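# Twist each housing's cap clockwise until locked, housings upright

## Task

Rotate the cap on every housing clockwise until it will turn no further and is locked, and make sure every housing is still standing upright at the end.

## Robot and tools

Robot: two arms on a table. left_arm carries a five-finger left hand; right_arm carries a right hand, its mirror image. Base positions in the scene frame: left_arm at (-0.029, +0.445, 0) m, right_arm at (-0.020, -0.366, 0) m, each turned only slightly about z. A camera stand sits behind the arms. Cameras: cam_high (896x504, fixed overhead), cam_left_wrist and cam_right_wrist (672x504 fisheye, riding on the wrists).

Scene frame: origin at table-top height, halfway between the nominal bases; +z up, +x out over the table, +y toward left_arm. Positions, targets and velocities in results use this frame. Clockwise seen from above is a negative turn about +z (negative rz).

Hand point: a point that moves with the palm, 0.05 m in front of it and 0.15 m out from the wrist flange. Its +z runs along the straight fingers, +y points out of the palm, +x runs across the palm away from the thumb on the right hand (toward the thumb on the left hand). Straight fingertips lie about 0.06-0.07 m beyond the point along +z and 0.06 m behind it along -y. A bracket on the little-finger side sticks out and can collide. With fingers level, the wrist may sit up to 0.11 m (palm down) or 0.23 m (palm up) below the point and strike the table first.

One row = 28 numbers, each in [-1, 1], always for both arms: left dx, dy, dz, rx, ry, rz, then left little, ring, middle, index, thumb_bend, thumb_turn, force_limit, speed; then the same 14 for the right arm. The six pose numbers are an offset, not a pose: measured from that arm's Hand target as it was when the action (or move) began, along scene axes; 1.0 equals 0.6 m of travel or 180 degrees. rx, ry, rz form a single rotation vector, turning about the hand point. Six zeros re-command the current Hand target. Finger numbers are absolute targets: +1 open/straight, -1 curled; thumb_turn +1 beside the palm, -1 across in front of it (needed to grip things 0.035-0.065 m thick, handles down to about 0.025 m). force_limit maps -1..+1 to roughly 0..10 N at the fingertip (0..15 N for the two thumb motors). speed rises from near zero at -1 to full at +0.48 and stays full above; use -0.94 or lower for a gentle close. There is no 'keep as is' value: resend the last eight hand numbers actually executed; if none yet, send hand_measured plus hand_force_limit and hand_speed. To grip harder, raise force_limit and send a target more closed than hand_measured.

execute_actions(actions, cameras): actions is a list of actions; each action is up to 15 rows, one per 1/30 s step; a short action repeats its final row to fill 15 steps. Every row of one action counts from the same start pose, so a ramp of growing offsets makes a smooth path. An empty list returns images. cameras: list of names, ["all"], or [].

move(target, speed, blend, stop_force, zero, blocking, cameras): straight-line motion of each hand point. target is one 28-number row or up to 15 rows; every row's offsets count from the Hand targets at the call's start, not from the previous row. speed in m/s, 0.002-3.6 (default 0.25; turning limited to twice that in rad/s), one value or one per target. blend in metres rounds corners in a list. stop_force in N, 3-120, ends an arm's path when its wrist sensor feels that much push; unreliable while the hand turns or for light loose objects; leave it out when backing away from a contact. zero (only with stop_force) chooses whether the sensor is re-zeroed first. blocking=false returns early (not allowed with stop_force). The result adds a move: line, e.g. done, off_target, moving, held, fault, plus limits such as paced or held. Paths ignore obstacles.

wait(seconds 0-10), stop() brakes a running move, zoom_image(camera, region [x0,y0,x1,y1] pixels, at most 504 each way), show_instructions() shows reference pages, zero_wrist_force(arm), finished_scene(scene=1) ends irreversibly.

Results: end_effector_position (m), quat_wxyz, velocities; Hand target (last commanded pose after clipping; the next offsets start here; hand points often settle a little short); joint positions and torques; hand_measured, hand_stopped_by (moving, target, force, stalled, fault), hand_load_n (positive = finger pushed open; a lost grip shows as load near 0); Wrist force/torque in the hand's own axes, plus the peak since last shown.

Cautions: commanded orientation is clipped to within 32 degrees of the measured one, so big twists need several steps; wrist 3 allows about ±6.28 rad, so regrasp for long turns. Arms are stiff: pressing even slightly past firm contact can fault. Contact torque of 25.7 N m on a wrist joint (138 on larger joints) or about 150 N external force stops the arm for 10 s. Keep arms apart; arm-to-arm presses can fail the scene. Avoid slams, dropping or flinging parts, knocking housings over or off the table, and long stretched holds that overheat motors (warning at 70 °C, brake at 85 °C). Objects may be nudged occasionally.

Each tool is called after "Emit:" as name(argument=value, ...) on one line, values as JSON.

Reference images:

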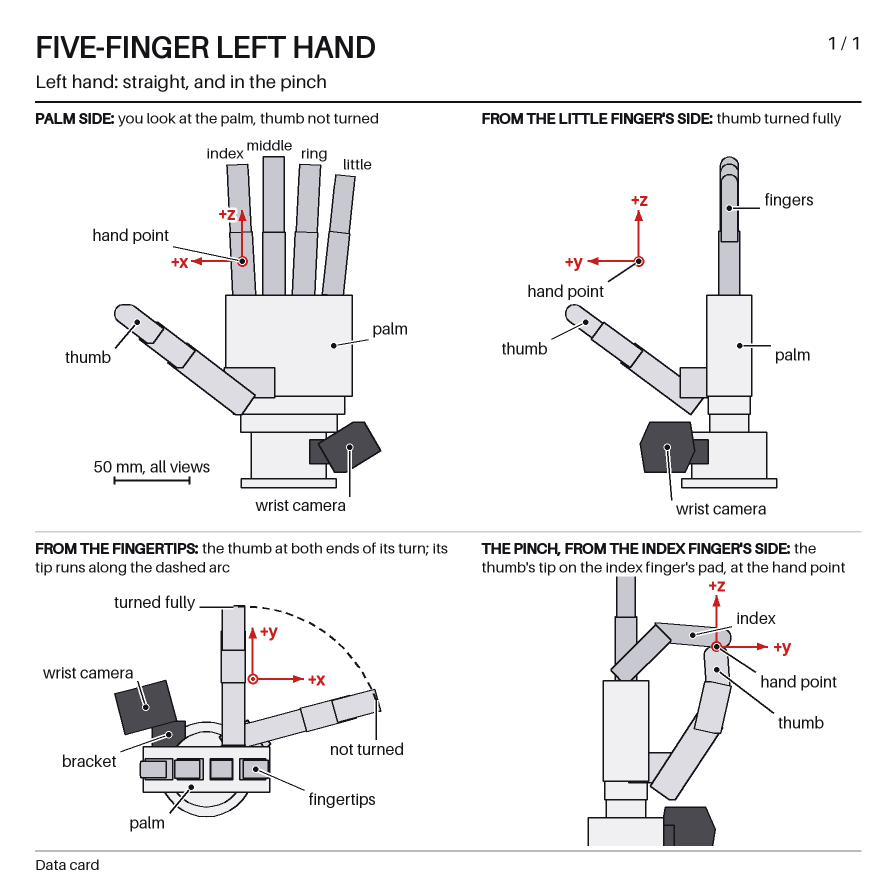

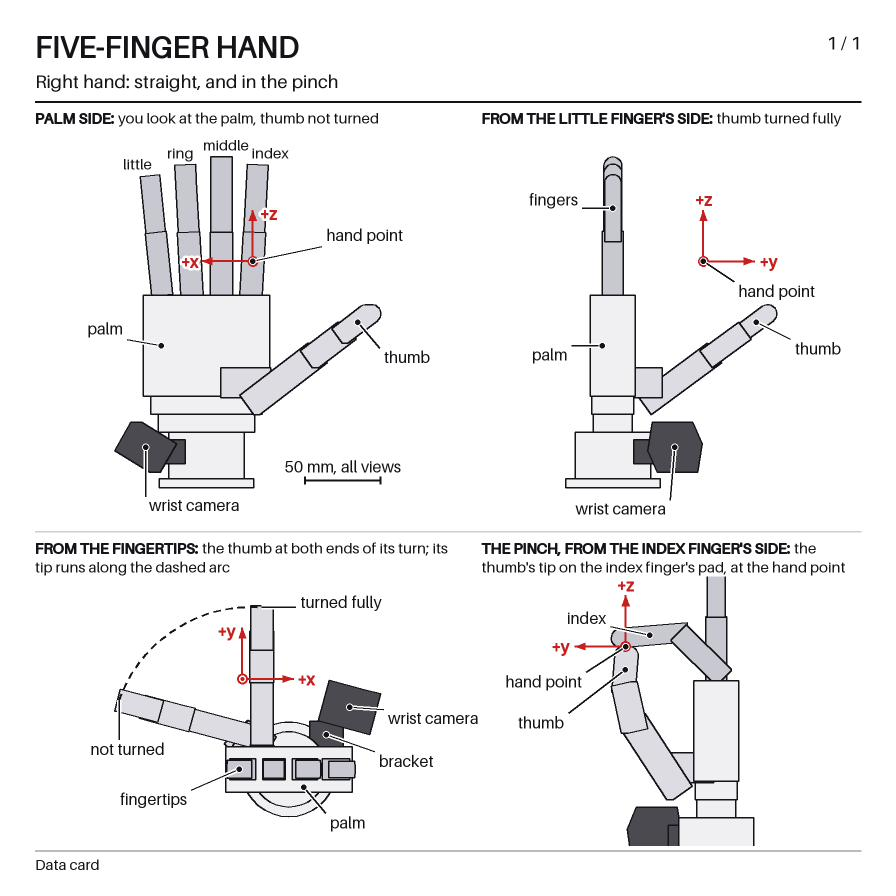

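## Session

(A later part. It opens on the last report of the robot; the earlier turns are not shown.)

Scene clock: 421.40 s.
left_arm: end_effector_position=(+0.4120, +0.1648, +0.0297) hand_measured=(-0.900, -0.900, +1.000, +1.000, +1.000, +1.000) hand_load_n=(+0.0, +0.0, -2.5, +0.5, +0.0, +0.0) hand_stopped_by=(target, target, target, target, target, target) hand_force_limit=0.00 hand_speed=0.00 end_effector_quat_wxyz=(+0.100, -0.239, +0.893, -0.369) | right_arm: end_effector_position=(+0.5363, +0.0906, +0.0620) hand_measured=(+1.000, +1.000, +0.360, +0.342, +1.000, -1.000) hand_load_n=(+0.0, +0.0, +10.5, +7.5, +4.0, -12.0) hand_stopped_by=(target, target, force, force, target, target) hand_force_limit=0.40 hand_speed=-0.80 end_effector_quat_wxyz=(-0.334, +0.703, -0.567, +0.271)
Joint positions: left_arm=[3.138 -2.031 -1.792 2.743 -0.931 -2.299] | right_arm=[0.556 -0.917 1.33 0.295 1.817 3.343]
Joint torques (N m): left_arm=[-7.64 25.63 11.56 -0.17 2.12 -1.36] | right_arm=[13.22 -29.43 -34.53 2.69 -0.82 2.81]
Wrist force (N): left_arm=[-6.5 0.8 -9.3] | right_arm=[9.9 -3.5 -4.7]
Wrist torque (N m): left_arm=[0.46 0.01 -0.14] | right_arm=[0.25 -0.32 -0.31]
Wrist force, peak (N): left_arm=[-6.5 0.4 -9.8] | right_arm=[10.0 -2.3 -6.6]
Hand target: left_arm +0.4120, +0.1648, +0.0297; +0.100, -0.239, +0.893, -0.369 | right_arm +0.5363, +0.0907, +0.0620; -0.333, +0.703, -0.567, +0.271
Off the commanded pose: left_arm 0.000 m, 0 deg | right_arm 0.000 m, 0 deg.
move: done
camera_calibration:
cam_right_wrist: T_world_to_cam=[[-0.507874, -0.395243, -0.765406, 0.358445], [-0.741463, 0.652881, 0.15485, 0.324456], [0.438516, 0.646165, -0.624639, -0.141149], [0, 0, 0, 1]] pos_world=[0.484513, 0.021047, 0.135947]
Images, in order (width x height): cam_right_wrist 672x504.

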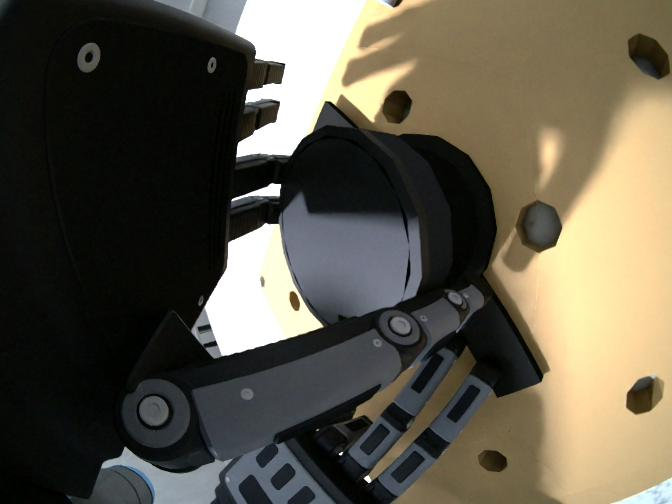

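Emit:
move(target=[[0,0,0,0,0,0,-0.9,-0.9,1,1,1,1,0,0,0.0018,0,0,0,0,-0.0333,1,1,0.18,0.18,1,-1,0.4,-0.8]], speed=0.08, cameras=["cam_right_wrist"])

Emit:
zoom_image(camera="cam_right_wrist", region=[260, 190, 460, 400])

Scene clock: 428.80 s.
left_arm: end_effector_position=(+0.4120, +0.1648, +0.0297) hand_measured=(-0.900, -0.900, +1.000, +1.000, +1.000, +1.000) hand_load_n=(+0.0, +0.0, -2.5, +0.5, +0.0, +0.0) hand_stopped_by=(target, target, target, target, target, target) hand_force_limit=0.00 hand_speed=0.00 end_effector_quat_wxyz=(+0.100, -0.239, +0.893, -0.369) | right_arm: end_effector_position=(+0.5373, +0.0906, +0.0620) hand_measured=(+1.000, +1.000, +0.360, +0.342, +1.000, -1.000) hand_load_n=(+0.0, +0.0, +10.5, +7.0, +4.0, -12.5) hand_stopped_by=(target, target, force, force, target, target) hand_force_limit=0.40 hand_speed=-0.80 end_effector_quat_wxyz=(-0.319, +0.672, -0.603, +0.288)
Joint positions: left_arm=[3.138 -2.031 -1.792 2.743 -0.931 -2.299] | right_arm=[0.584 -0.893 1.294 0.334 1.917 3.435]
Joint torques (N m): left_arm=[-7.78 25.35 6.77 -0.25 1.87 -1.14] | right_arm=[12.2 -31.93 -35.52 2.13 0.05 2.45]
Wrist force (N): left_arm=[-6.8 0.2 -10.2] | right_arm=[9.4 -2.3 -3.8]
Wrist torque (N m): left_arm=[0.52 0.00 -0.15] | right_arm=[0.56 -0.38 -0.36]
Wrist force, peak (N): left_arm=[-6.9 0.2 -10.1] | right_arm=[10.3 -4.1 -4.8]
Hand target: left_arm +0.4120, +0.1648, +0.0297; +0.100, -0.239, +0.893, -0.369 | right_arm +0.5373, +0.0907, +0.0620; -0.319, +0.672, -0.603, +0.288
Off the commanded pose: left_arm 0.000 m, 0 deg | right_arm 0.000 m, 0 deg.
move: done
camera_calibration:
cam_right_wrist: T_world_to_cam=[[-0.546361, -0.340056, -0.765409, 0.374672], [-0.669245, 0.726728, 0.154847, 0.279787], [0.503588, 0.596848, -0.624637, -0.17211], [0, 0, 0, 1]] pos_world=[0.478625, 0.0268037, 0.135947]
Images, in order (width x height): cam_right_wrist 672x504.

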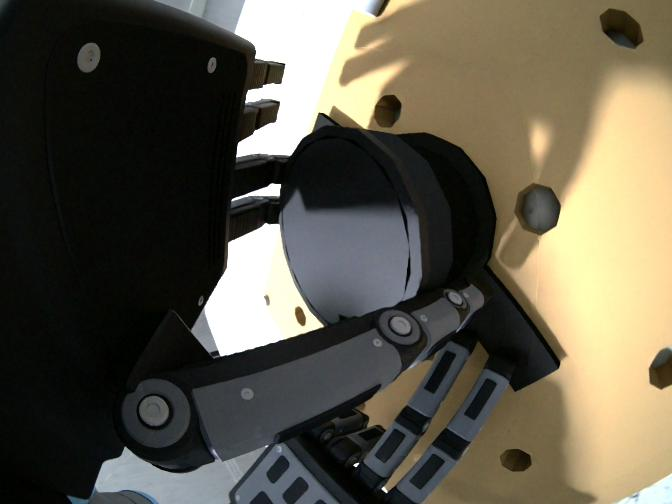

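Scaled by 2.400 from the camera's 672x504 image, which has a finer 960x720 frame.

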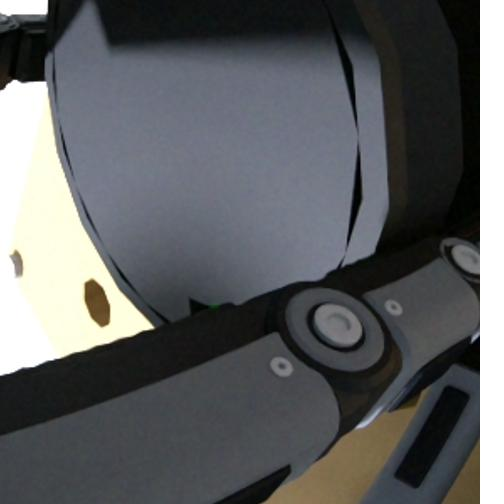

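Emit:
move(target=[[0,0,0,0,0,0,-0.9,-0.9,1,1,1,1,0,0,0.0018,-0.0003,0,0,0,-0.0333,1,1,0.18,0.18,1,-1,0.4,-0.8]], speed=0.08, cameras=["cam_right_wrist"])

Emit:
zoom_image(camera="cam_right_wrist", region=[260, 190, 460, 400])

Scene clock: 434.27 s.
left_arm: end_effector_position=(+0.4120, +0.1648, +0.0297) hand_measured=(-0.900, -0.900, +1.000, +1.000, +1.000, +1.000) hand_load_n=(+0.0, +0.0, -3.0, +0.5, +0.0, +0.0) hand_stopped_by=(target, target, target, target, target, target) hand_force_limit=0.00 hand_speed=0.00 end_effector_quat_wxyz=(+0.100, -0.239, +0.893, -0.369) | right_arm: end_effector_position=(+0.5384, +0.0905, +0.0620) hand_measured=(+1.000, +1.000, +0.360, +0.342, +1.000, -1.000) hand_load_n=(+0.0, +0.0, +12.0, +7.0, +4.0, -11.0) hand_stopped_by=(target, target, force, force, target, target) hand_force_limit=0.40 hand_speed=-0.80 end_effector_quat_wxyz=(-0.303, +0.640, -0.637, +0.304)
Joint positions: left_arm=[3.138 -2.031 -1.792 2.743 -0.931 -2.299] | right_arm=[0.611 -0.862 1.247 0.387 2.013 3.532]
Joint torques (N m): left_arm=[-8.45 25.93 7.25 -0.18 1.95 -1.26] | right_arm=[13.14 -30.86 -34.26 2.7 -0.45 2.92]
Wrist force (N): left_arm=[-6.2 0.4 -8.9] | right_arm=[9.1 -4.0 -2.9]
Wrist torque (N m): left_arm=[0.42 -0.03 -0.11] | right_arm=[0.46 -0.36 -0.28]
Wrist force, peak (N): left_arm=[-6.8 0.4 -10.7] | right_arm=[10.0 -3.7 -3.1]
Hand target: left_arm +0.4120, +0.1648, +0.0297; +0.100, -0.239, +0.893, -0.369 | right_arm +0.5384, +0.0905, +0.0620; -0.303, +0.640, -0.637, +0.305
Off the commanded pose: left_arm 0.000 m, 0 deg | right_arm 0.000 m, 0 deg.
move: done
camera_calibration:
cam_right_wrist: T_world_to_cam=[[-0.578801, -0.281105, -0.765487, 0.387337], [-0.589711, 0.792637, 0.154817, 0.231816], [0.563233, 0.541024, -0.624549, -0.199607], [0, 0, 0, 1]] pos_world=[0.47332, 0.0331287, 0.135948]
Images, in order (width x height): cam_right_wrist 672x504.

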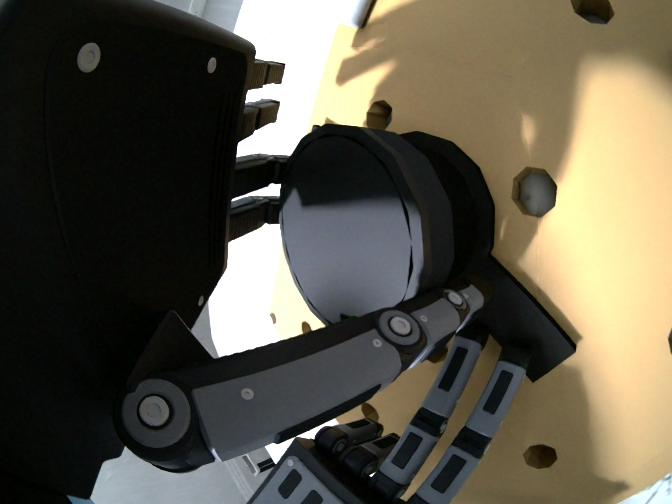

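Scaled by 2.400 from the camera's 672x504 image, which has a finer 960x720 frame.

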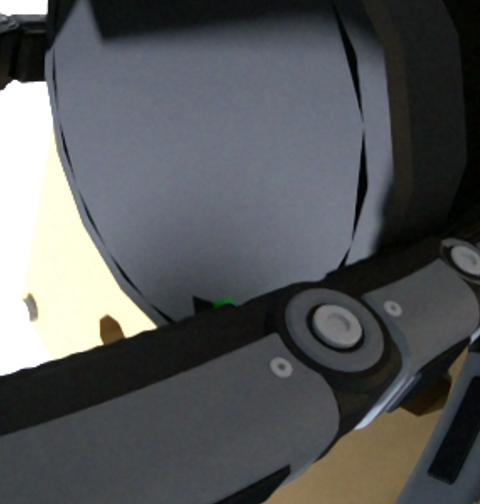

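Emit:
move(target=[[0,0,0,0,0,0,-0.9,-0.9,1,1,1,1,0,0,0.0017,-0.0005,0,0,0,-0.0333,1,1,0.18,0.18,1,-1,0.4,-0.8]], speed=0.08, cameras=["cam_right_wrist"])

Emit:
zoom_image(camera="cam_right_wrist", region=[260, 190, 460, 400])

Scene clock: 454.50 s.
left_arm: end_effector_position=(+0.4120, +0.1648, +0.0297) hand_measured=(-0.900, -0.900, +1.000, +1.000, +1.000, +1.000) hand_load_n=(+0.0, +0.0, -3.5, +0.0, +0.0, +0.0) hand_stopped_by=(target, target, target, target, target, target) hand_force_limit=0.00 hand_speed=0.00 end_effector_quat_wxyz=(+0.100, -0.239, +0.893, -0.369) | right_arm: end_effector_position=(+0.5394, +0.0902, +0.0620) hand_measured=(+1.000, +1.000, +0.360, +0.342, +1.000, -1.000) hand_load_n=(+0.0, +0.0, +13.5, +6.0, +3.5, -12.0) hand_stopped_by=(target, target, force, force, target, target) hand_force_limit=0.40 hand_speed=-0.80 end_effector_quat_wxyz=(-0.287, +0.606, -0.670, +0.320)
Joint positions: left_arm=[3.138 -2.031 -1.792 2.743 -0.931 -2.299] | right_arm=[0.635 -0.825 1.19 0.456 2.103 3.637]
Joint torques (N m): left_arm=[-6.93 25.93 7.87 -0.46 2.28 -1.12] | right_arm=[12.2 -33.02 -33.86 3.61 0.3 2.95]
Wrist force (N): left_arm=[-5.8 2.2 -7.8] | right_arm=[8.0 -4.1 -0.7]
Wrist torque (N m): left_arm=[0.33 0.02 -0.11] | right_arm=[0.49 -0.51 -0.32]
Wrist force, peak (N): left_arm=[-6.4 0.3 -10.0] | right_arm=[9.3 -4.4 -2.7]
Hand target: left_arm +0.4120, +0.1648, +0.0297; +0.100, -0.239, +0.893, -0.369 | right_arm +0.5394, +0.0902, +0.0620; +0.287, -0.605, +0.670, -0.320
Off the commanded pose: left_arm 0.000 m, 0 deg | right_arm 0.000 m, 0 deg.
move: done
camera_calibration:
cam_right_wrist: T_world_to_cam=[[-0.605115, -0.219093, -0.765398, 0.396415], [-0.503594, 0.849952, 0.15484, 0.181049], [0.616627, 0.479146, -0.624652, -0.223219], [0, 0, 0, 1]] pos_world=[0.468695, 0.0399234, 0.135947]
Images, in order (width x height): cam_right_wrist 672x504.

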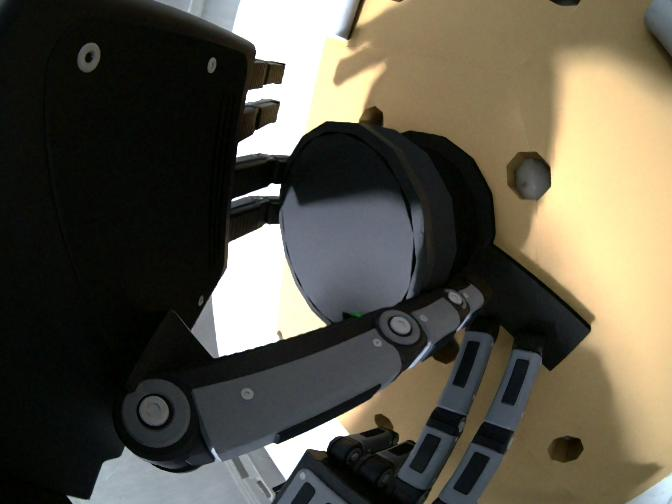

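Scaled by 2.400 from the camera's 672x504 image, which has a finer 960x720 frame.

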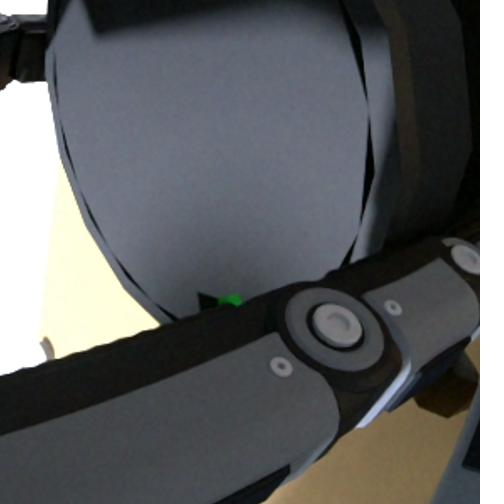

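Emit:
wait(seconds=0, cameras=["cam_high"])

Emit:
zoom_image(camera="cam_high", region=[430, 150, 630, 300])

Scene clock: 474.63 s.
left_arm: end_effector_position=(+0.4120, +0.1648, +0.0297) hand_measured=(-0.900, -0.900, +1.000, +1.000, +1.000, +1.000) hand_load_n=(+0.0, +0.0, -3.5, +0.0, +0.0, +0.0) hand_stopped_by=(target, target, target, target, target, target) hand_force_limit=0.00 hand_speed=0.00 end_effector_quat_wxyz=(+0.100, -0.239, +0.893, -0.369) | right_arm: end_effector_position=(+0.5394, +0.0902, +0.0620) hand_measured=(+1.000, +1.000, +0.360, +0.342, +1.000, -1.000) hand_load_n=(+0.0, +0.0, +13.5, +6.0, +3.5, -12.0) hand_stopped_by=(target, target, force, force, target, target) hand_force_limit=0.40 hand_speed=-0.80 end_effector_quat_wxyz=(-0.287, +0.605, -0.670, +0.320)
Joint positions: left_arm=[3.138 -2.031 -1.792 2.743 -0.931 -2.299] | right_arm=[0.635 -0.825 1.19 0.456 2.104 3.637]
Joint torques (N m): left_arm=[-7.25 26.13 7.08 -0.39 2.32 -1.14] | right_arm=[13.03 -33.81 -33.89 3.15 0.2 2.7]
Wrist force (N): left_arm=[-6.1 2.1 -7.9] | right_arm=[8.0 -4.1 -0.8]
Wrist torque (N m): left_arm=[0.38 0.05 -0.14] | right_arm=[0.49 -0.52 -0.32]
Wrist force, peak (N): left_arm=[-6.0 2.2 -8.5] | right_arm=[8.3 -4.2 -1.1]
Hand target: left_arm +0.4120, +0.1648, +0.0297; +0.100, -0.239, +0.893, -0.369 | right_arm +0.5394, +0.0902, +0.0620; +0.287, -0.605, +0.670, -0.320
Off the commanded pose: left_arm 0.000 m, 0 deg | right_arm 0.000 m, 0 deg.
Images, in order (width x height): cam_high 896x504.

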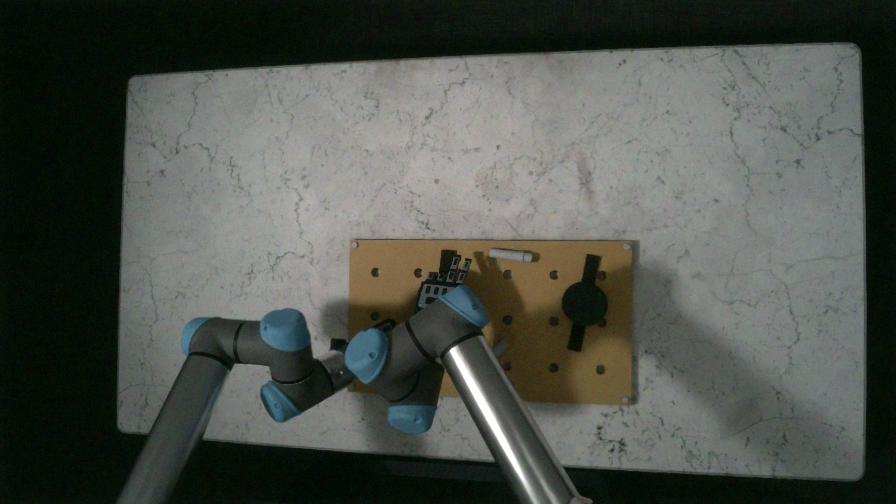

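Scaled by 2.520 from the camera's 896x504 image, which has a finer 1280x720 frame.

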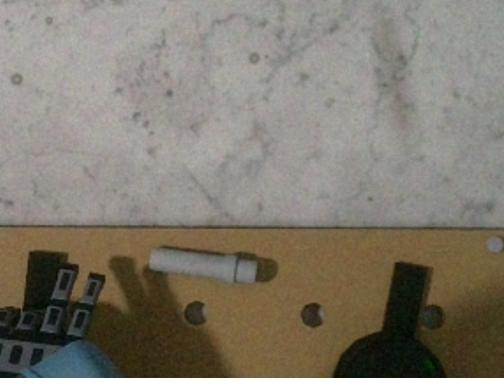

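Emit:
zoom_image(camera="cam_high", region=[550, 250, 620, 355])

Scaled by 4.800 from the camera's 896x504 image, which has a finer 1280x720 frame.

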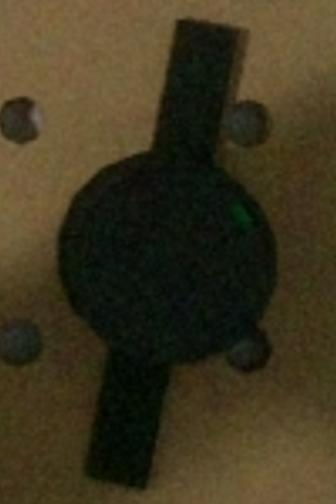

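Emit:
move(target=[[0,0,0,0,0,0,-0.9,-0.9,1,1,1,1,0,0,0,0,0,0,0,0,1,1,1,1,1,-1,0.3,-0.5],[0,0,0,0,0,0,-0.9,-0.9,1,1,1,1,0,0,-0.01,0.001,0.035,0,0,0,1,1,1,1,1,-1,0.3,-0.5],[0,0,0,0,0,0,-0.9,-0.9,1,1,1,1,0,0,-0.01,0.001,0.16,0,0,0,1,1,1,1,1,-1,0.3,-0.5]], speed=0.08, blend=[0,0.005,0], cameras=["cam_right_wrist","cam_high"])

Scene clock: 491.60 s.
left_arm: end_effector_position=(+0.4120, +0.1648, +0.0297) hand_measured=(-0.900, -0.900, +1.000, +1.000, +1.000, +1.000) hand_load_n=(+0.0, +0.0, +0.0, +0.0, +0.0, +0.0) hand_stopped_by=(target, target, target, target, target, target) hand_force_limit=0.00 hand_speed=0.00 end_effector_quat_wxyz=(+0.100, -0.239, +0.893, -0.369) | right_arm: end_effector_position=(+0.5334, +0.0908, +0.1579) hand_measured=(+1.000, +1.000, +1.000, +1.000, +1.000, -1.000) hand_load_n=(+0.0, +0.0, +0.0, +0.0, +0.0, +0.0) hand_stopped_by=(target, target, target, target, target, target) hand_force_limit=0.30 hand_speed=-0.50 end_effector_quat_wxyz=(-0.287, +0.605, -0.670, +0.320) end_effector_velocity=(+0.000, -0.001, +0.001) end_effector_angular_velocity=(-0.001, +0.002, -0.001)
Joint positions: left_arm=[3.138 -2.031 -1.792 2.743 -0.931 -2.299] | right_arm=[0.642 -0.899 1.065 0.658 2.108 3.643]
Joint velocities: left_arm=[within noise] | right_arm=[-0.001 -0.001 -0.002 0.005 0 0]
Joint torques (N m): left_arm=[-7.36 25.36 7.14 -0.52 -0.65 -0.94] | right_arm=[5.93 -53.88 -38.26 3.44 2.31 1.99]
Wrist force (N): left_arm=[-2.7 0.2 2.3] | right_arm=[0.3 1.8 -0.8]
Wrist torque (N m): left_arm=[-0.24 0.35 0.13] | right_arm=[0.18 0.04 0.12]
Wrist force, peak (N): left_arm=[-6.2 1.8 -8.4] | right_arm=[8.2 -4.3 -1.2]
Hand target: left_arm +0.4120, +0.1648, +0.0297; +0.100, -0.239, +0.893, -0.369 | right_arm +0.5334, +0.0908, +0.1580; +0.287, -0.605, +0.670, -0.320
Off the commanded pose: left_arm 0.000 m, 0 deg | right_arm 0.000 m, 0 deg.
move: done
camera_calibration:
cam_right_wrist: T_world_to_cam=[[-0.605179, -0.218864, -0.765413, 0.466265], [-0.503295, 0.850127, 0.154846, 0.162538], [0.616808, 0.478938, -0.624632, -0.160046], [0, 0, 0, 1]] pos_world=[0.462696, 0.0405227, 0.231747]
Images, in order (width x height): cam_high 896x504, cam_right_wrist 672x504.

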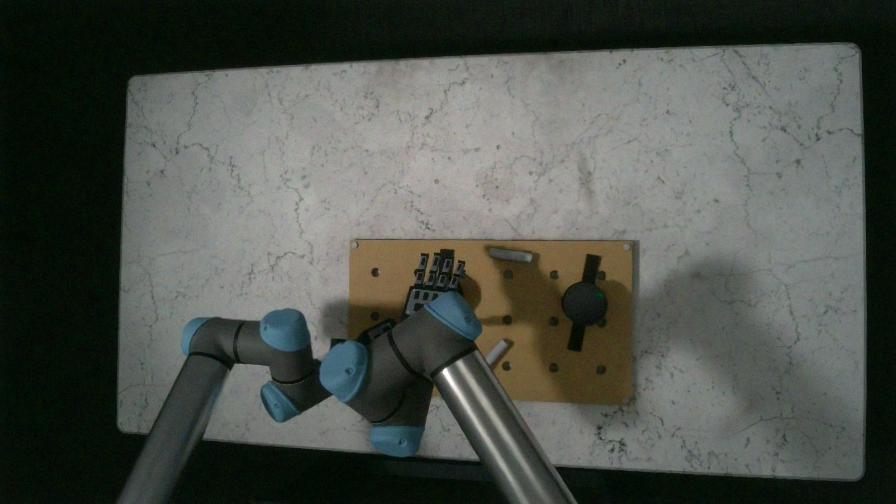

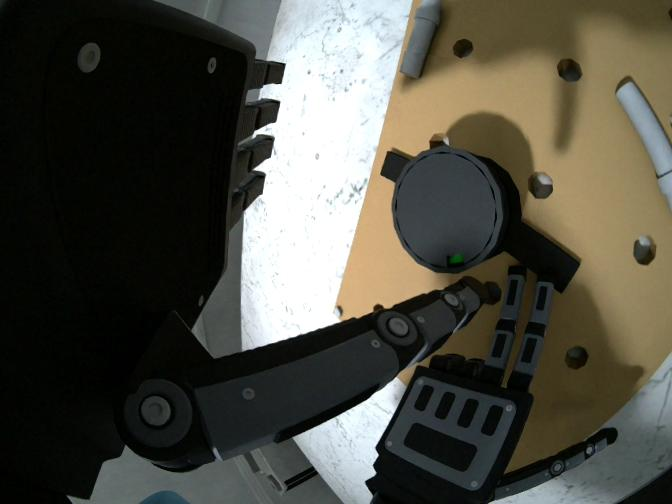

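Emit:
zoom_image(camera="cam_right_wrist", region=[370, 130, 590, 300])

Scaled by 2.291 from the camera's 672x504 image, which has a finer 960x720 frame.

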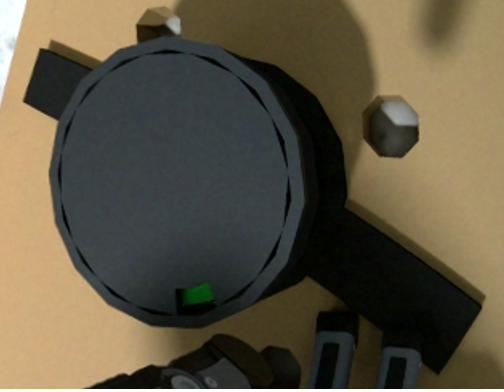

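Emit:
move(target=[[0,0,0,0,0,0,-0.9,-0.9,1,1,1,1,0,0,0,-0.48,0.05,0,0,0,1,1,1,1,1,-1,0.3,-0.5]], speed=0.2, cameras=["cam_right_wrist","cam_high"])

Emit:
zoom_image(camera="cam_high", region=[400, 240, 510, 350])

Scene clock: 508.07 s.
left_arm: end_effector_position=(+0.4120, +0.1648, +0.0297) hand_measured=(-0.900, -0.900, +1.000, +1.000, +1.000, +1.000) hand_load_n=(-0.5, +0.0, +0.0, +0.0, +0.0, -0.5) hand_stopped_by=(target, target, target, target, target, target) hand_force_limit=0.00 hand_speed=0.00 end_effector_quat_wxyz=(+0.100, -0.239, +0.893, -0.369) | right_arm: end_effector_position=(+0.5334, -0.1971, +0.1880) hand_measured=(+1.000, +1.000, +1.000, +1.000, +1.000, -1.000) hand_load_n=(+0.0, +0.0, +0.0, +0.0, +0.0, +0.0) hand_stopped_by=(target, target, target, target, target, target) hand_force_limit=0.30 hand_speed=-0.50 end_effector_quat_wxyz=(-0.287, +0.605, -0.670, +0.320)
Joint positions: left_arm=[3.138 -2.031 -1.792 2.743 -0.931 -2.299] | right_arm=[0.081 -1.359 1.639 0.408 1.694 3.238]
Joint torques (N m): left_arm=[-6.9 26.47 8.18 -0.44 -0.94 -1.07] | right_arm=[-6.28 -37.67 -9.93 -2.04 -1.64 -1.57]
Wrist force (N): left_arm=[-2.4 0.1 2.2] | right_arm=[0.6 2.2 -0.6]
Wrist torque (N m): left_arm=[-0.25 0.30 0.15] | right_arm=[0.23 0.01 0.31]
Wrist force, peak (N): left_arm=[-2.8 0.5 2.5] | right_arm=[1.1 2.2 -0.5]
Hand target: left_arm +0.4120, +0.1648, +0.0297; +0.100, -0.239, +0.893, -0.369 | right_arm +0.5334, -0.1972, +0.1880; +0.287, -0.605, +0.670, -0.320
Off the commanded pose: left_arm 0.000 m, 0 deg | right_arm 0.000 m, 0 deg.
move: done
camera_calibration:
cam_right_wrist: T_world_to_cam=[[-0.605232, -0.218924, -0.765354, 0.426385], [-0.503242, 0.850172, 0.154772, 0.402535], [0.616799, 0.478831, -0.624724, -0.00334159], [0, 0, 0, 1]] pos_world=[0.462696, -0.247278, 0.261947]
Images, in order (width x height): cam_high 896x504, cam_right_wrist 672x504.

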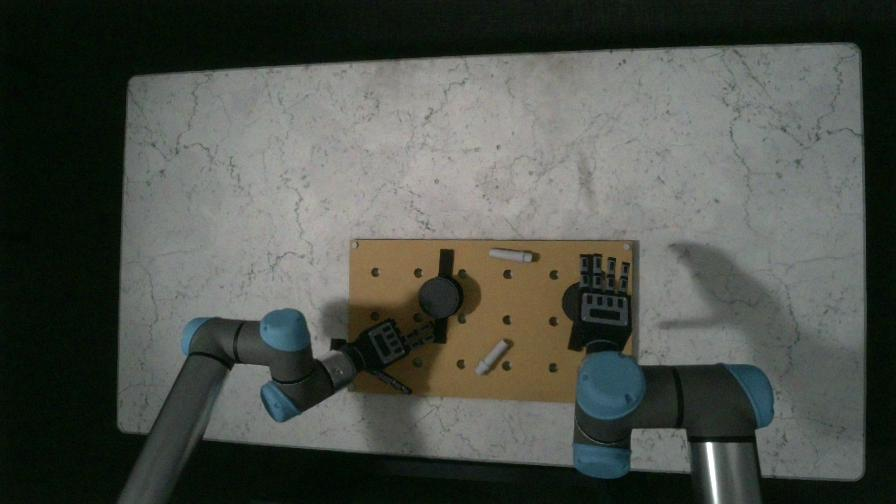

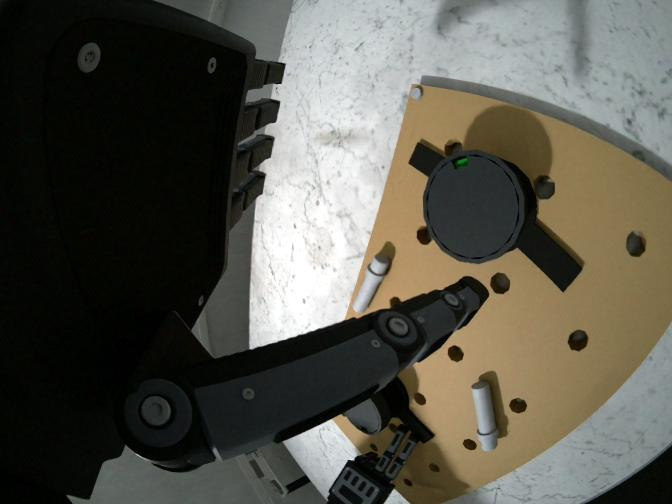

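Scaled by 4.582 from the camera's 896x504 image, which has a finer 1280x720 frame.

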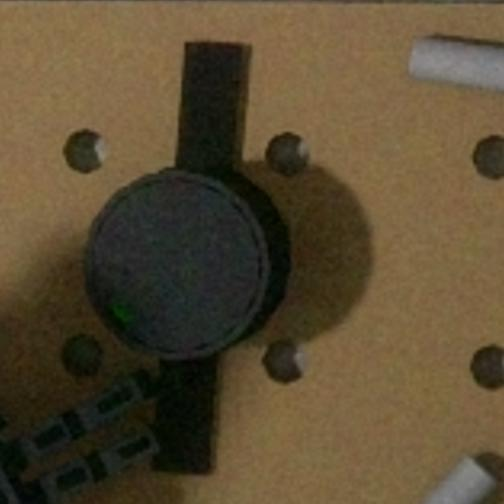

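Emit:
zoom_image(camera="cam_right_wrist", region=[400, 120, 600, 300])

Scaled by 2.520 from the camera's 672x504 image, which has a finer 960x720 frame.

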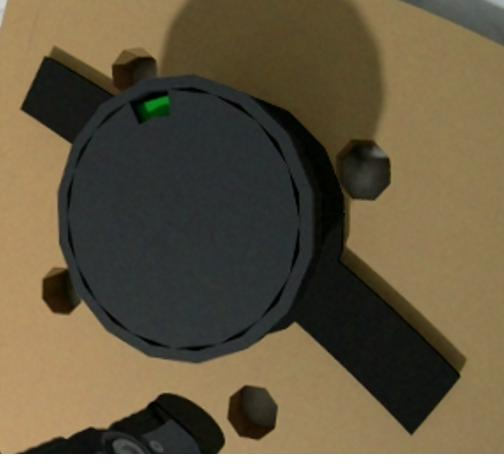

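Emit:
move(target=[[0,0,0,0,0,0,-0.9,-0.9,1,1,1,1,0,0,-0.0178,0.469,0,0,0,0.2,1,1,1,1,1,-1,0.3,-0.5],[0,0,0,0,0,0,-0.9,-0.9,1,1,1,1,0,0,-0.0178,0.469,-0.21,0,0,0.2,1,1,1,1,1,-1,0.3,-0.5],[0,0,0,0,0,0,-0.9,-0.9,1,1,1,1,0,0,-0.0005,0.479,-0.21,0,0,0.2,1,1,1,1,1,-1,0.3,-0.5]], speed=[0.2,0.1,0.05], cameras=["cam_right_wrist","cam_high"])

Scene clock: 531.53 s.
left_arm: end_effector_position=(+0.4120, +0.1648, +0.0297) hand_measured=(-0.900, -0.900, +1.000, +1.000, +1.000, +1.000) hand_load_n=(+0.5, +0.0, +0.0, +0.0, +0.0, +0.0) hand_stopped_by=(target, target, target, target, target, target) hand_force_limit=0.00 hand_speed=0.00 end_effector_quat_wxyz=(+0.100, -0.239, +0.893, -0.369) | right_arm: end_effector_position=(+0.5330, +0.0901, +0.0620) hand_measured=(+1.000, +1.000, +1.000, +1.000, +1.000, -1.000) hand_load_n=(+0.0, +0.0, +0.0, +0.0, +0.0, +0.0) hand_stopped_by=(target, target, target, target, target, target) hand_force_limit=0.30 hand_speed=-0.50 end_effector_quat_wxyz=(-0.372, +0.783, -0.450, +0.216)
Joint positions: left_arm=[3.138 -2.031 -1.792 2.743 -0.931 -2.299] | right_arm=[0.467 -0.947 1.377 0.254 1.506 3.085]
Joint torques (N m): left_arm=[-6.63 26.51 8.31 -0.57 -0.83 -1.13] | right_arm=[6.37 -34.15 -34.61 2.27 1.61 1.96]
Wrist force (N): left_arm=[-2.9 -0.3 2.1] | right_arm=[0.3 2.1 -2.5]
Wrist torque (N m): left_arm=[-0.22 0.34 0.11] | right_arm=[0.14 0.05 0.11]
Wrist force, peak (N): left_arm=[-2.9 0.6 2.3] | right_arm=[0.7 1.9 -2.7]
Hand target: left_arm +0.4120, +0.1648, +0.0297; +0.100, -0.239, +0.893, -0.369 | right_arm +0.5331, +0.0902, +0.0620; -0.372, +0.783, -0.450, +0.216
Off the commanded pose: left_arm 0.000 m, 0 deg | right_arm 0.000 m, 0 deg.
move: done
camera_calibration:
cam_right_wrist: T_world_to_cam=[[-0.360849, -0.532806, -0.765444, 0.290597], [-0.906899, 0.391907, 0.154737, 0.434146], [0.217538, 0.750017, -0.624621, -0.0309141], [0, 0, 0, 1]] pos_world=[0.505313, 0.00787278, 0.135947]
Images, in order (width x height): cam_high 896x504, cam_right_wrist 672x504.

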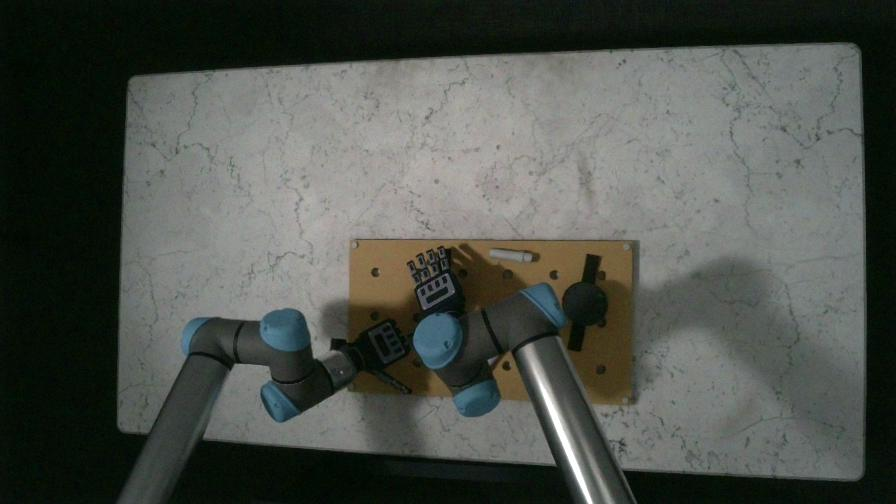

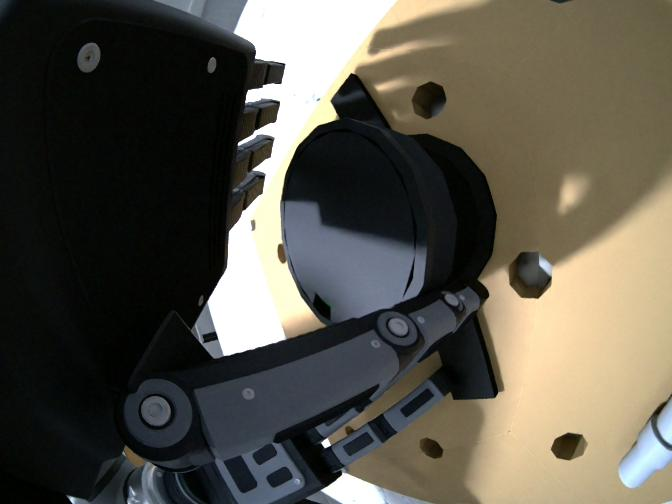

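Emit:
move(target=[[0,0,0,0,0,0,-0.9,-0.9,1,1,1,1,0,0,0,0,0,0,0,0,1,1,0.18,0.18,1,-1,0.4,-0.8]], speed=0.05, cameras=["cam_right_wrist"])

Scene clock: 536.50 s.
left_arm: end_effector_position=(+0.4120, +0.1648, +0.0297) hand_measured=(-0.900, -0.900, +1.000, +1.000, +1.000, +1.000) hand_load_n=(+0.0, +0.0, +0.0, +0.0, +0.0, +0.0) hand_stopped_by=(target, target, target, target, target, target) hand_force_limit=0.00 hand_speed=0.00 end_effector_quat_wxyz=(+0.100, -0.239, +0.893, -0.369) | right_arm: end_effector_position=(+0.5331, +0.0902, +0.0620) hand_measured=(+1.000, +1.000, +0.358, +0.340, +1.000, -1.000) hand_load_n=(+0.0, +0.0, +8.0, +9.0, +4.0, +2.5) hand_stopped_by=(target, target, force, force, target, target) hand_force_limit=0.40 hand_speed=-0.80 end_effector_quat_wxyz=(-0.372, +0.783, -0.450, +0.216)
Joint positions: left_arm=[3.138 -2.031 -1.792 2.743 -0.931 -2.299] | right_arm=[0.467 -0.947 1.377 0.254 1.506 3.085]
Joint torques (N m): left_arm=[-6.71 26.46 7.14 -0.69 -0.79 -1.01] | right_arm=[6.16 -33.16 -30.9 1.29 1.21 1.86]
Wrist force (N): left_arm=[-2.5 -0.2 1.8] | right_arm=[0.2 1.4 -0.3]
Wrist torque (N m): left_arm=[-0.15 0.37 0.14] | right_arm=[0.26 0.03 0.13]
Wrist force, peak (N): left_arm=[-3.0 0.0 2.3] | right_arm=[0.5 2.4 -2.6]
Hand target: left_arm +0.4120, +0.1648, +0.0297; +0.100, -0.239, +0.893, -0.369 | right_arm +0.5331, +0.0902, +0.0620; -0.372, +0.783, -0.450, +0.216
Off the commanded pose: left_arm 0.000 m, 0 deg | right_arm 0.000 m, 0 deg.
move: done
camera_calibration:
cam_right_wrist: T_world_to_cam=[[-0.360932, -0.532813, -0.765401, 0.290722], [-0.906861, 0.391979, 0.154774, 0.434173], [0.217555, 0.749976, -0.624665, -0.0310129], [0, 0, 0, 1]] pos_world=[0.505413, 0.00797269, 0.135947]
Images, in order (width x height): cam_right_wrist 672x504.

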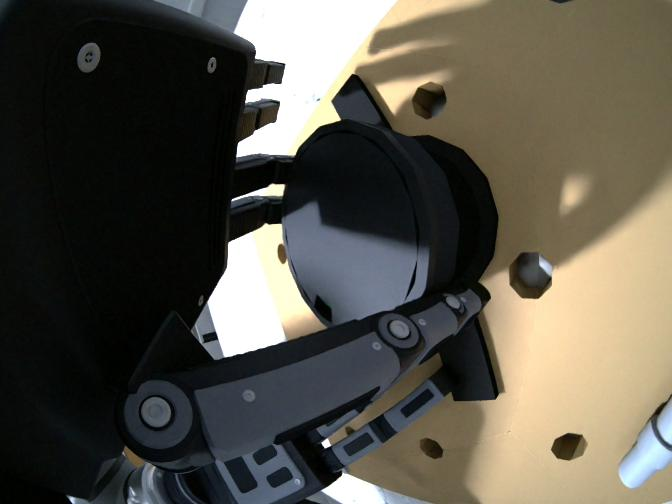

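Emit:
move(target=[[0,0,0,0,0,0,-0.9,-0.9,1,1,1,1,0,0,0.0012,0.0003,0,0,0,-0.0222,1,1,0.18,0.18,1,-1,0.4,-0.8]], speed=0.08, cameras=[])

Emit:
move(target=[[0,0,0,0,0,0,-0.9,-0.9,1,1,1,1,0,0,0.0012,0.0003,0,0,0,-0.0222,1,1,0.18,0.18,1,-1,0.4,-0.8]], speed=0.08, cameras=["cam_right_wrist"])

Scene clock: 541.10 s.
left_arm: end_effector_position=(+0.4120, +0.1648, +0.0297) hand_measured=(-0.900, -0.900, +1.000, +1.000, +1.000, +1.000) hand_load_n=(+0.0, +0.0, -2.0, +0.0, +0.0, +0.0) hand_stopped_by=(target, target, target, target, target, target) hand_force_limit=0.00 hand_speed=0.00 end_effector_quat_wxyz=(+0.100, -0.239, +0.893, -0.369) | right_arm: end_effector_position=(+0.5339, +0.0904, +0.0620) hand_measured=(+1.000, +1.000, +0.358, +0.340, +1.000, -1.000) hand_load_n=(+0.0, +0.0, +8.0, +7.5, +4.0, -4.5) hand_stopped_by=(target, target, force, force, target, target) hand_force_limit=0.40 hand_speed=-0.80 end_effector_quat_wxyz=(-0.364, +0.767, -0.477, +0.228)
Joint positions: left_arm=[3.138 -2.031 -1.792 2.743 -0.931 -2.299] | right_arm=[0.487 -0.945 1.374 0.253 1.575 3.141]
Joint torques (N m): left_arm=[-7.14 27.03 6.64 -0.78 1.12 -0.68] | right_arm=[5.63 -30.25 -35.65 1.79 2.32 2.21]
Wrist force (N): left_arm=[-7.2 1.8 -2.6] | right_arm=[0.6 1.2 -7.6]
Wrist torque (N m): left_arm=[0.07 -0.02 -0.18] | right_arm=[0.17 -0.25 -0.18]
Wrist force, peak (N): left_arm=[-7.3 1.7 -2.5] | right_arm=[0.5 1.6 -7.7]
Hand target: left_arm +0.4120, +0.1648, +0.0297; +0.100, -0.239, +0.893, -0.369 | right_arm +0.5339, +0.0904, +0.0620; -0.364, +0.767, -0.477, +0.228
Off the commanded pose: left_arm 0.000 m, 0 deg | right_arm 0.000 m, 0 deg.
move: done
No camera images: "cameras" was empty.

Scene clock: 542.13 s.
left_arm: end_effector_position=(+0.4120, +0.1648, +0.0297) hand_measured=(-0.900, -0.900, +1.000, +1.000, +1.000, +1.000) hand_load_n=(+0.0, +0.0, -4.5, +0.0, +0.0, -0.5) hand_stopped_by=(target, target, target, target, target, target) hand_force_limit=0.00 hand_speed=0.00 end_effector_quat_wxyz=(+0.100, -0.239, +0.893, -0.369) | right_arm: end_effector_position=(+0.5346, +0.0905, +0.0620) hand_measured=(+1.000, +1.000, +0.358, +0.340, +1.000, -1.000) hand_load_n=(+0.0, +0.0, +9.0, +4.5, +5.0, -15.5) hand_stopped_by=(target, target, force, force, target, target) hand_force_limit=0.40 hand_speed=-0.80 end_effector_quat_wxyz=(-0.356, +0.750, -0.503, +0.241)
Joint positions: left_arm=[3.138 -2.031 -1.792 2.743 -0.931 -2.299] | right_arm=[0.506 -0.941 1.367 0.258 1.645 3.198]
Joint torques (N m): left_arm=[-8.25 26.4 8.24 -2.06 4.56 -0.81] | right_arm=[6.01 -30.2 -38.82 -0.19 1.74 2.72]
Wrist force (N): left_arm=[-14.2 3.5 -9.9] | right_arm=[5.6 4.3 -14.9]
Wrist torque (N m): left_arm=[0.46 -0.51 -0.64] | right_arm=[0.24 -0.73 -0.58]
Wrist force, peak (N): left_arm=[-14.2 3.5 -9.9] | right_arm=[6.3 3.1 -15.9]
Hand target: left_arm +0.4120, +0.1648, +0.0297; +0.100, -0.239, +0.893, -0.369 | right_arm +0.5346, +0.0905, +0.0620; -0.356, +0.750, -0.503, +0.241
Off the commanded pose: left_arm 0.000 m, 0 deg | right_arm 0.000 m, 0 deg.
move: done
camera_calibration:
cam_right_wrist: T_world_to_cam=[[-0.431312, -0.477608, -0.765415, 0.324052], [-0.843785, 0.513862, 0.154831, 0.390635], [0.319369, 0.712626, -0.624634, -0.0826157], [0, 0, 0, 1]] pos_world=[0.495764, 0.0129117, 0.135947]
Images, in order (width x height): cam_right_wrist 672x504.

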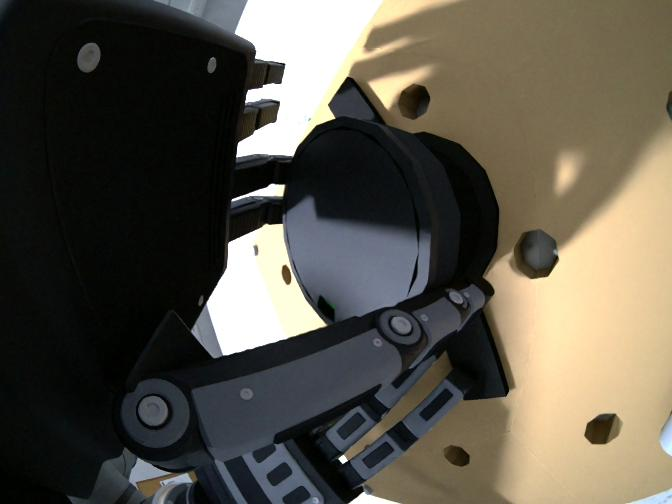

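Emit:
move(target=[[0,0.02,0,0,0,0,-0.9,-0.9,1,1,1,1,0,0,0,0,0,0,0,0,1,1,0.18,0.18,1,-1,0.4,-0.8]], speed=0.04, cameras=[])

Emit:
move(target=[[0,0,0,0,0,0,-0.9,-0.9,1,1,1,1,0,0,0,0,0,0,0,0,1,1,1,1,1,-1,0.3,-0.5],[0,0.1,0.1,0,0,0,-0.9,-0.9,1,1,1,1,0,0,-0.014,-0.006,0.02,0,0,0,1,1,1,1,1,-1,0.3,-0.5],[0,0.15,0.15,0,0,0,-0.9,-0.9,1,1,1,1,0,0,-0.018,-0.007,0.16,0,0,0,1,1,1,1,1,-1,0.3,-0.5]], speed=0.08, blend=[0,0.005,0], cameras=["cam_right_wrist"])

Scene clock: 549.97 s.
left_arm: end_effector_position=(+0.4120, +0.1767, +0.0297) hand_measured=(-0.900, -0.900, +1.000, +1.000, +1.000, +1.000) hand_load_n=(+0.0, +0.0, +0.0, +0.0, +0.0, +0.0) hand_stopped_by=(target, target, target, target, target, target) hand_force_limit=0.00 hand_speed=0.00 end_effector_quat_wxyz=(+0.100, -0.239, +0.893, -0.369) | right_arm: end_effector_position=(+0.5346, +0.0905, +0.0620) hand_measured=(+1.000, +1.000, +0.358, +0.340, +1.000, -1.000) hand_load_n=(+0.0, +0.0, +8.5, +8.0, +3.5, +0.0) hand_stopped_by=(target, target, force, force, target, target) hand_force_limit=0.40 hand_speed=-0.80 end_effector_quat_wxyz=(-0.356, +0.750, -0.503, +0.241)
Joint positions: left_arm=[3.167 -2.028 -1.803 2.731 -0.917 -2.266] | right_arm=[0.507 -0.941 1.367 0.258 1.645 3.198]
Joint torques (N m): left_arm=[9.08 47.24 2.45 -3.25 1.81 1.13] | right_arm=[7.87 -31.8 -28.97 -1.23 -2.47 0]
Wrist force (N): left_arm=[-2.7 0.7 2.2] | right_arm=[2.6 -1.0 -4.7]
Wrist torque (N m): left_arm=[-0.22 0.34 0.02] | right_arm=[0.15 0.05 0.08]
Wrist force, peak (N): left_arm=[-14.5 3.2 -9.9] | right_arm=[7.4 2.8 -16.6]
Hand target: left_arm +0.4120, +0.1768, +0.0297; +0.100, -0.239, +0.893, -0.369 | right_arm +0.5346, +0.0905, +0.0620; -0.356, +0.750, -0.503, +0.241
Off the commanded pose: left_arm 0.000 m, 0 deg | right_arm 0.000 m, 0 deg.
move: done
No camera images: "cameras" was empty.

Scene clock: 553.47 s.
left_arm: end_effector_position=(+0.4120, +0.2668, +0.1196) hand_measured=(-0.900, -0.900, +1.000, +1.000, +1.000, +1.000) hand_load_n=(+0.5, +0.0, +0.0, +0.0, +0.0, +0.0) hand_stopped_by=(target, target, target, target, target, target) hand_force_limit=0.00 hand_speed=0.00 end_effector_quat_wxyz=(+0.100, -0.239, +0.893, -0.369) | right_arm: end_effector_position=(+0.5238, +0.0863, +0.1579) hand_measured=(+1.000, +1.000, +1.000, +1.000, +1.000, -1.000) hand_load_n=(+0.0, +0.0, +0.0, +0.0, +0.0, +0.0) hand_stopped_by=(target, target, target, target, target, target) hand_force_limit=0.30 hand_speed=-0.50 end_effector_quat_wxyz=(-0.356, +0.750, -0.503, +0.241)
Joint positions: left_arm=[3.397 -1.898 -1.77 2.389 -0.831 -1.988] | right_arm=[0.509 -1.042 1.273 0.454 1.647 3.2]
Joint torques (N m): left_arm=[8.26 42.51 27.72 -3.57 2.29 0.95] | right_arm=[7.79 -49.06 -37.06 2.94 1.68 2.01]
Wrist force (N): left_arm=[-2.7 0.6 2.5] | right_arm=[0.5 1.8 -0.4]
Wrist torque (N m): left_arm=[-0.32 0.38 -0.05] | right_arm=[0.18 -0.01 0.10]
Wrist force, peak (N): left_arm=[-2.8 0.6 3.0] | right_arm=[2.7 -1.2 -4.7]
Hand target: left_arm +0.4120, +0.2668, +0.1197; +0.100, -0.239, +0.893, -0.369 | right_arm +0.5238, +0.0863, +0.1580; -0.356, +0.750, -0.503, +0.241
Off the commanded pose: left_arm 0.000 m, 0 deg | right_arm 0.000 m, 0 deg.
move: done
camera_calibration:
cam_right_wrist: T_world_to_cam=[[-0.431465, -0.477481, -0.765408, 0.390743], [-0.843588, 0.514206, 0.154761, 0.368682], [0.319682, 0.712463, -0.624659, -0.0164463], [0, 0, 0, 1]] pos_world=[0.484866, 0.00871133, 0.231747]
Images, in order (width x height): cam_right_wrist 672x504.

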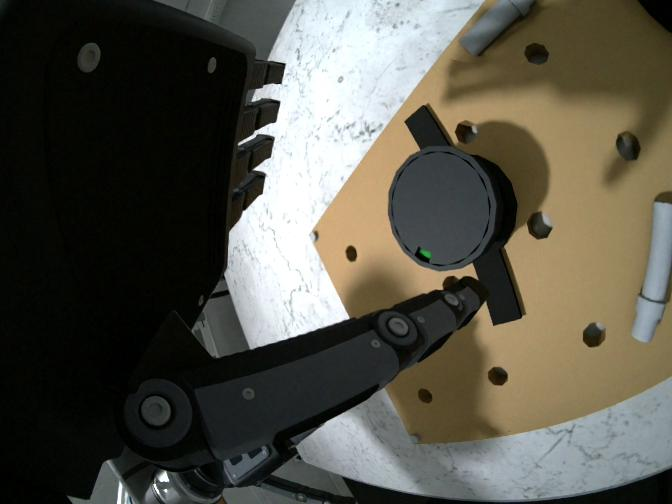

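Emit:
finished_scene()

The scene is finished: the task was done.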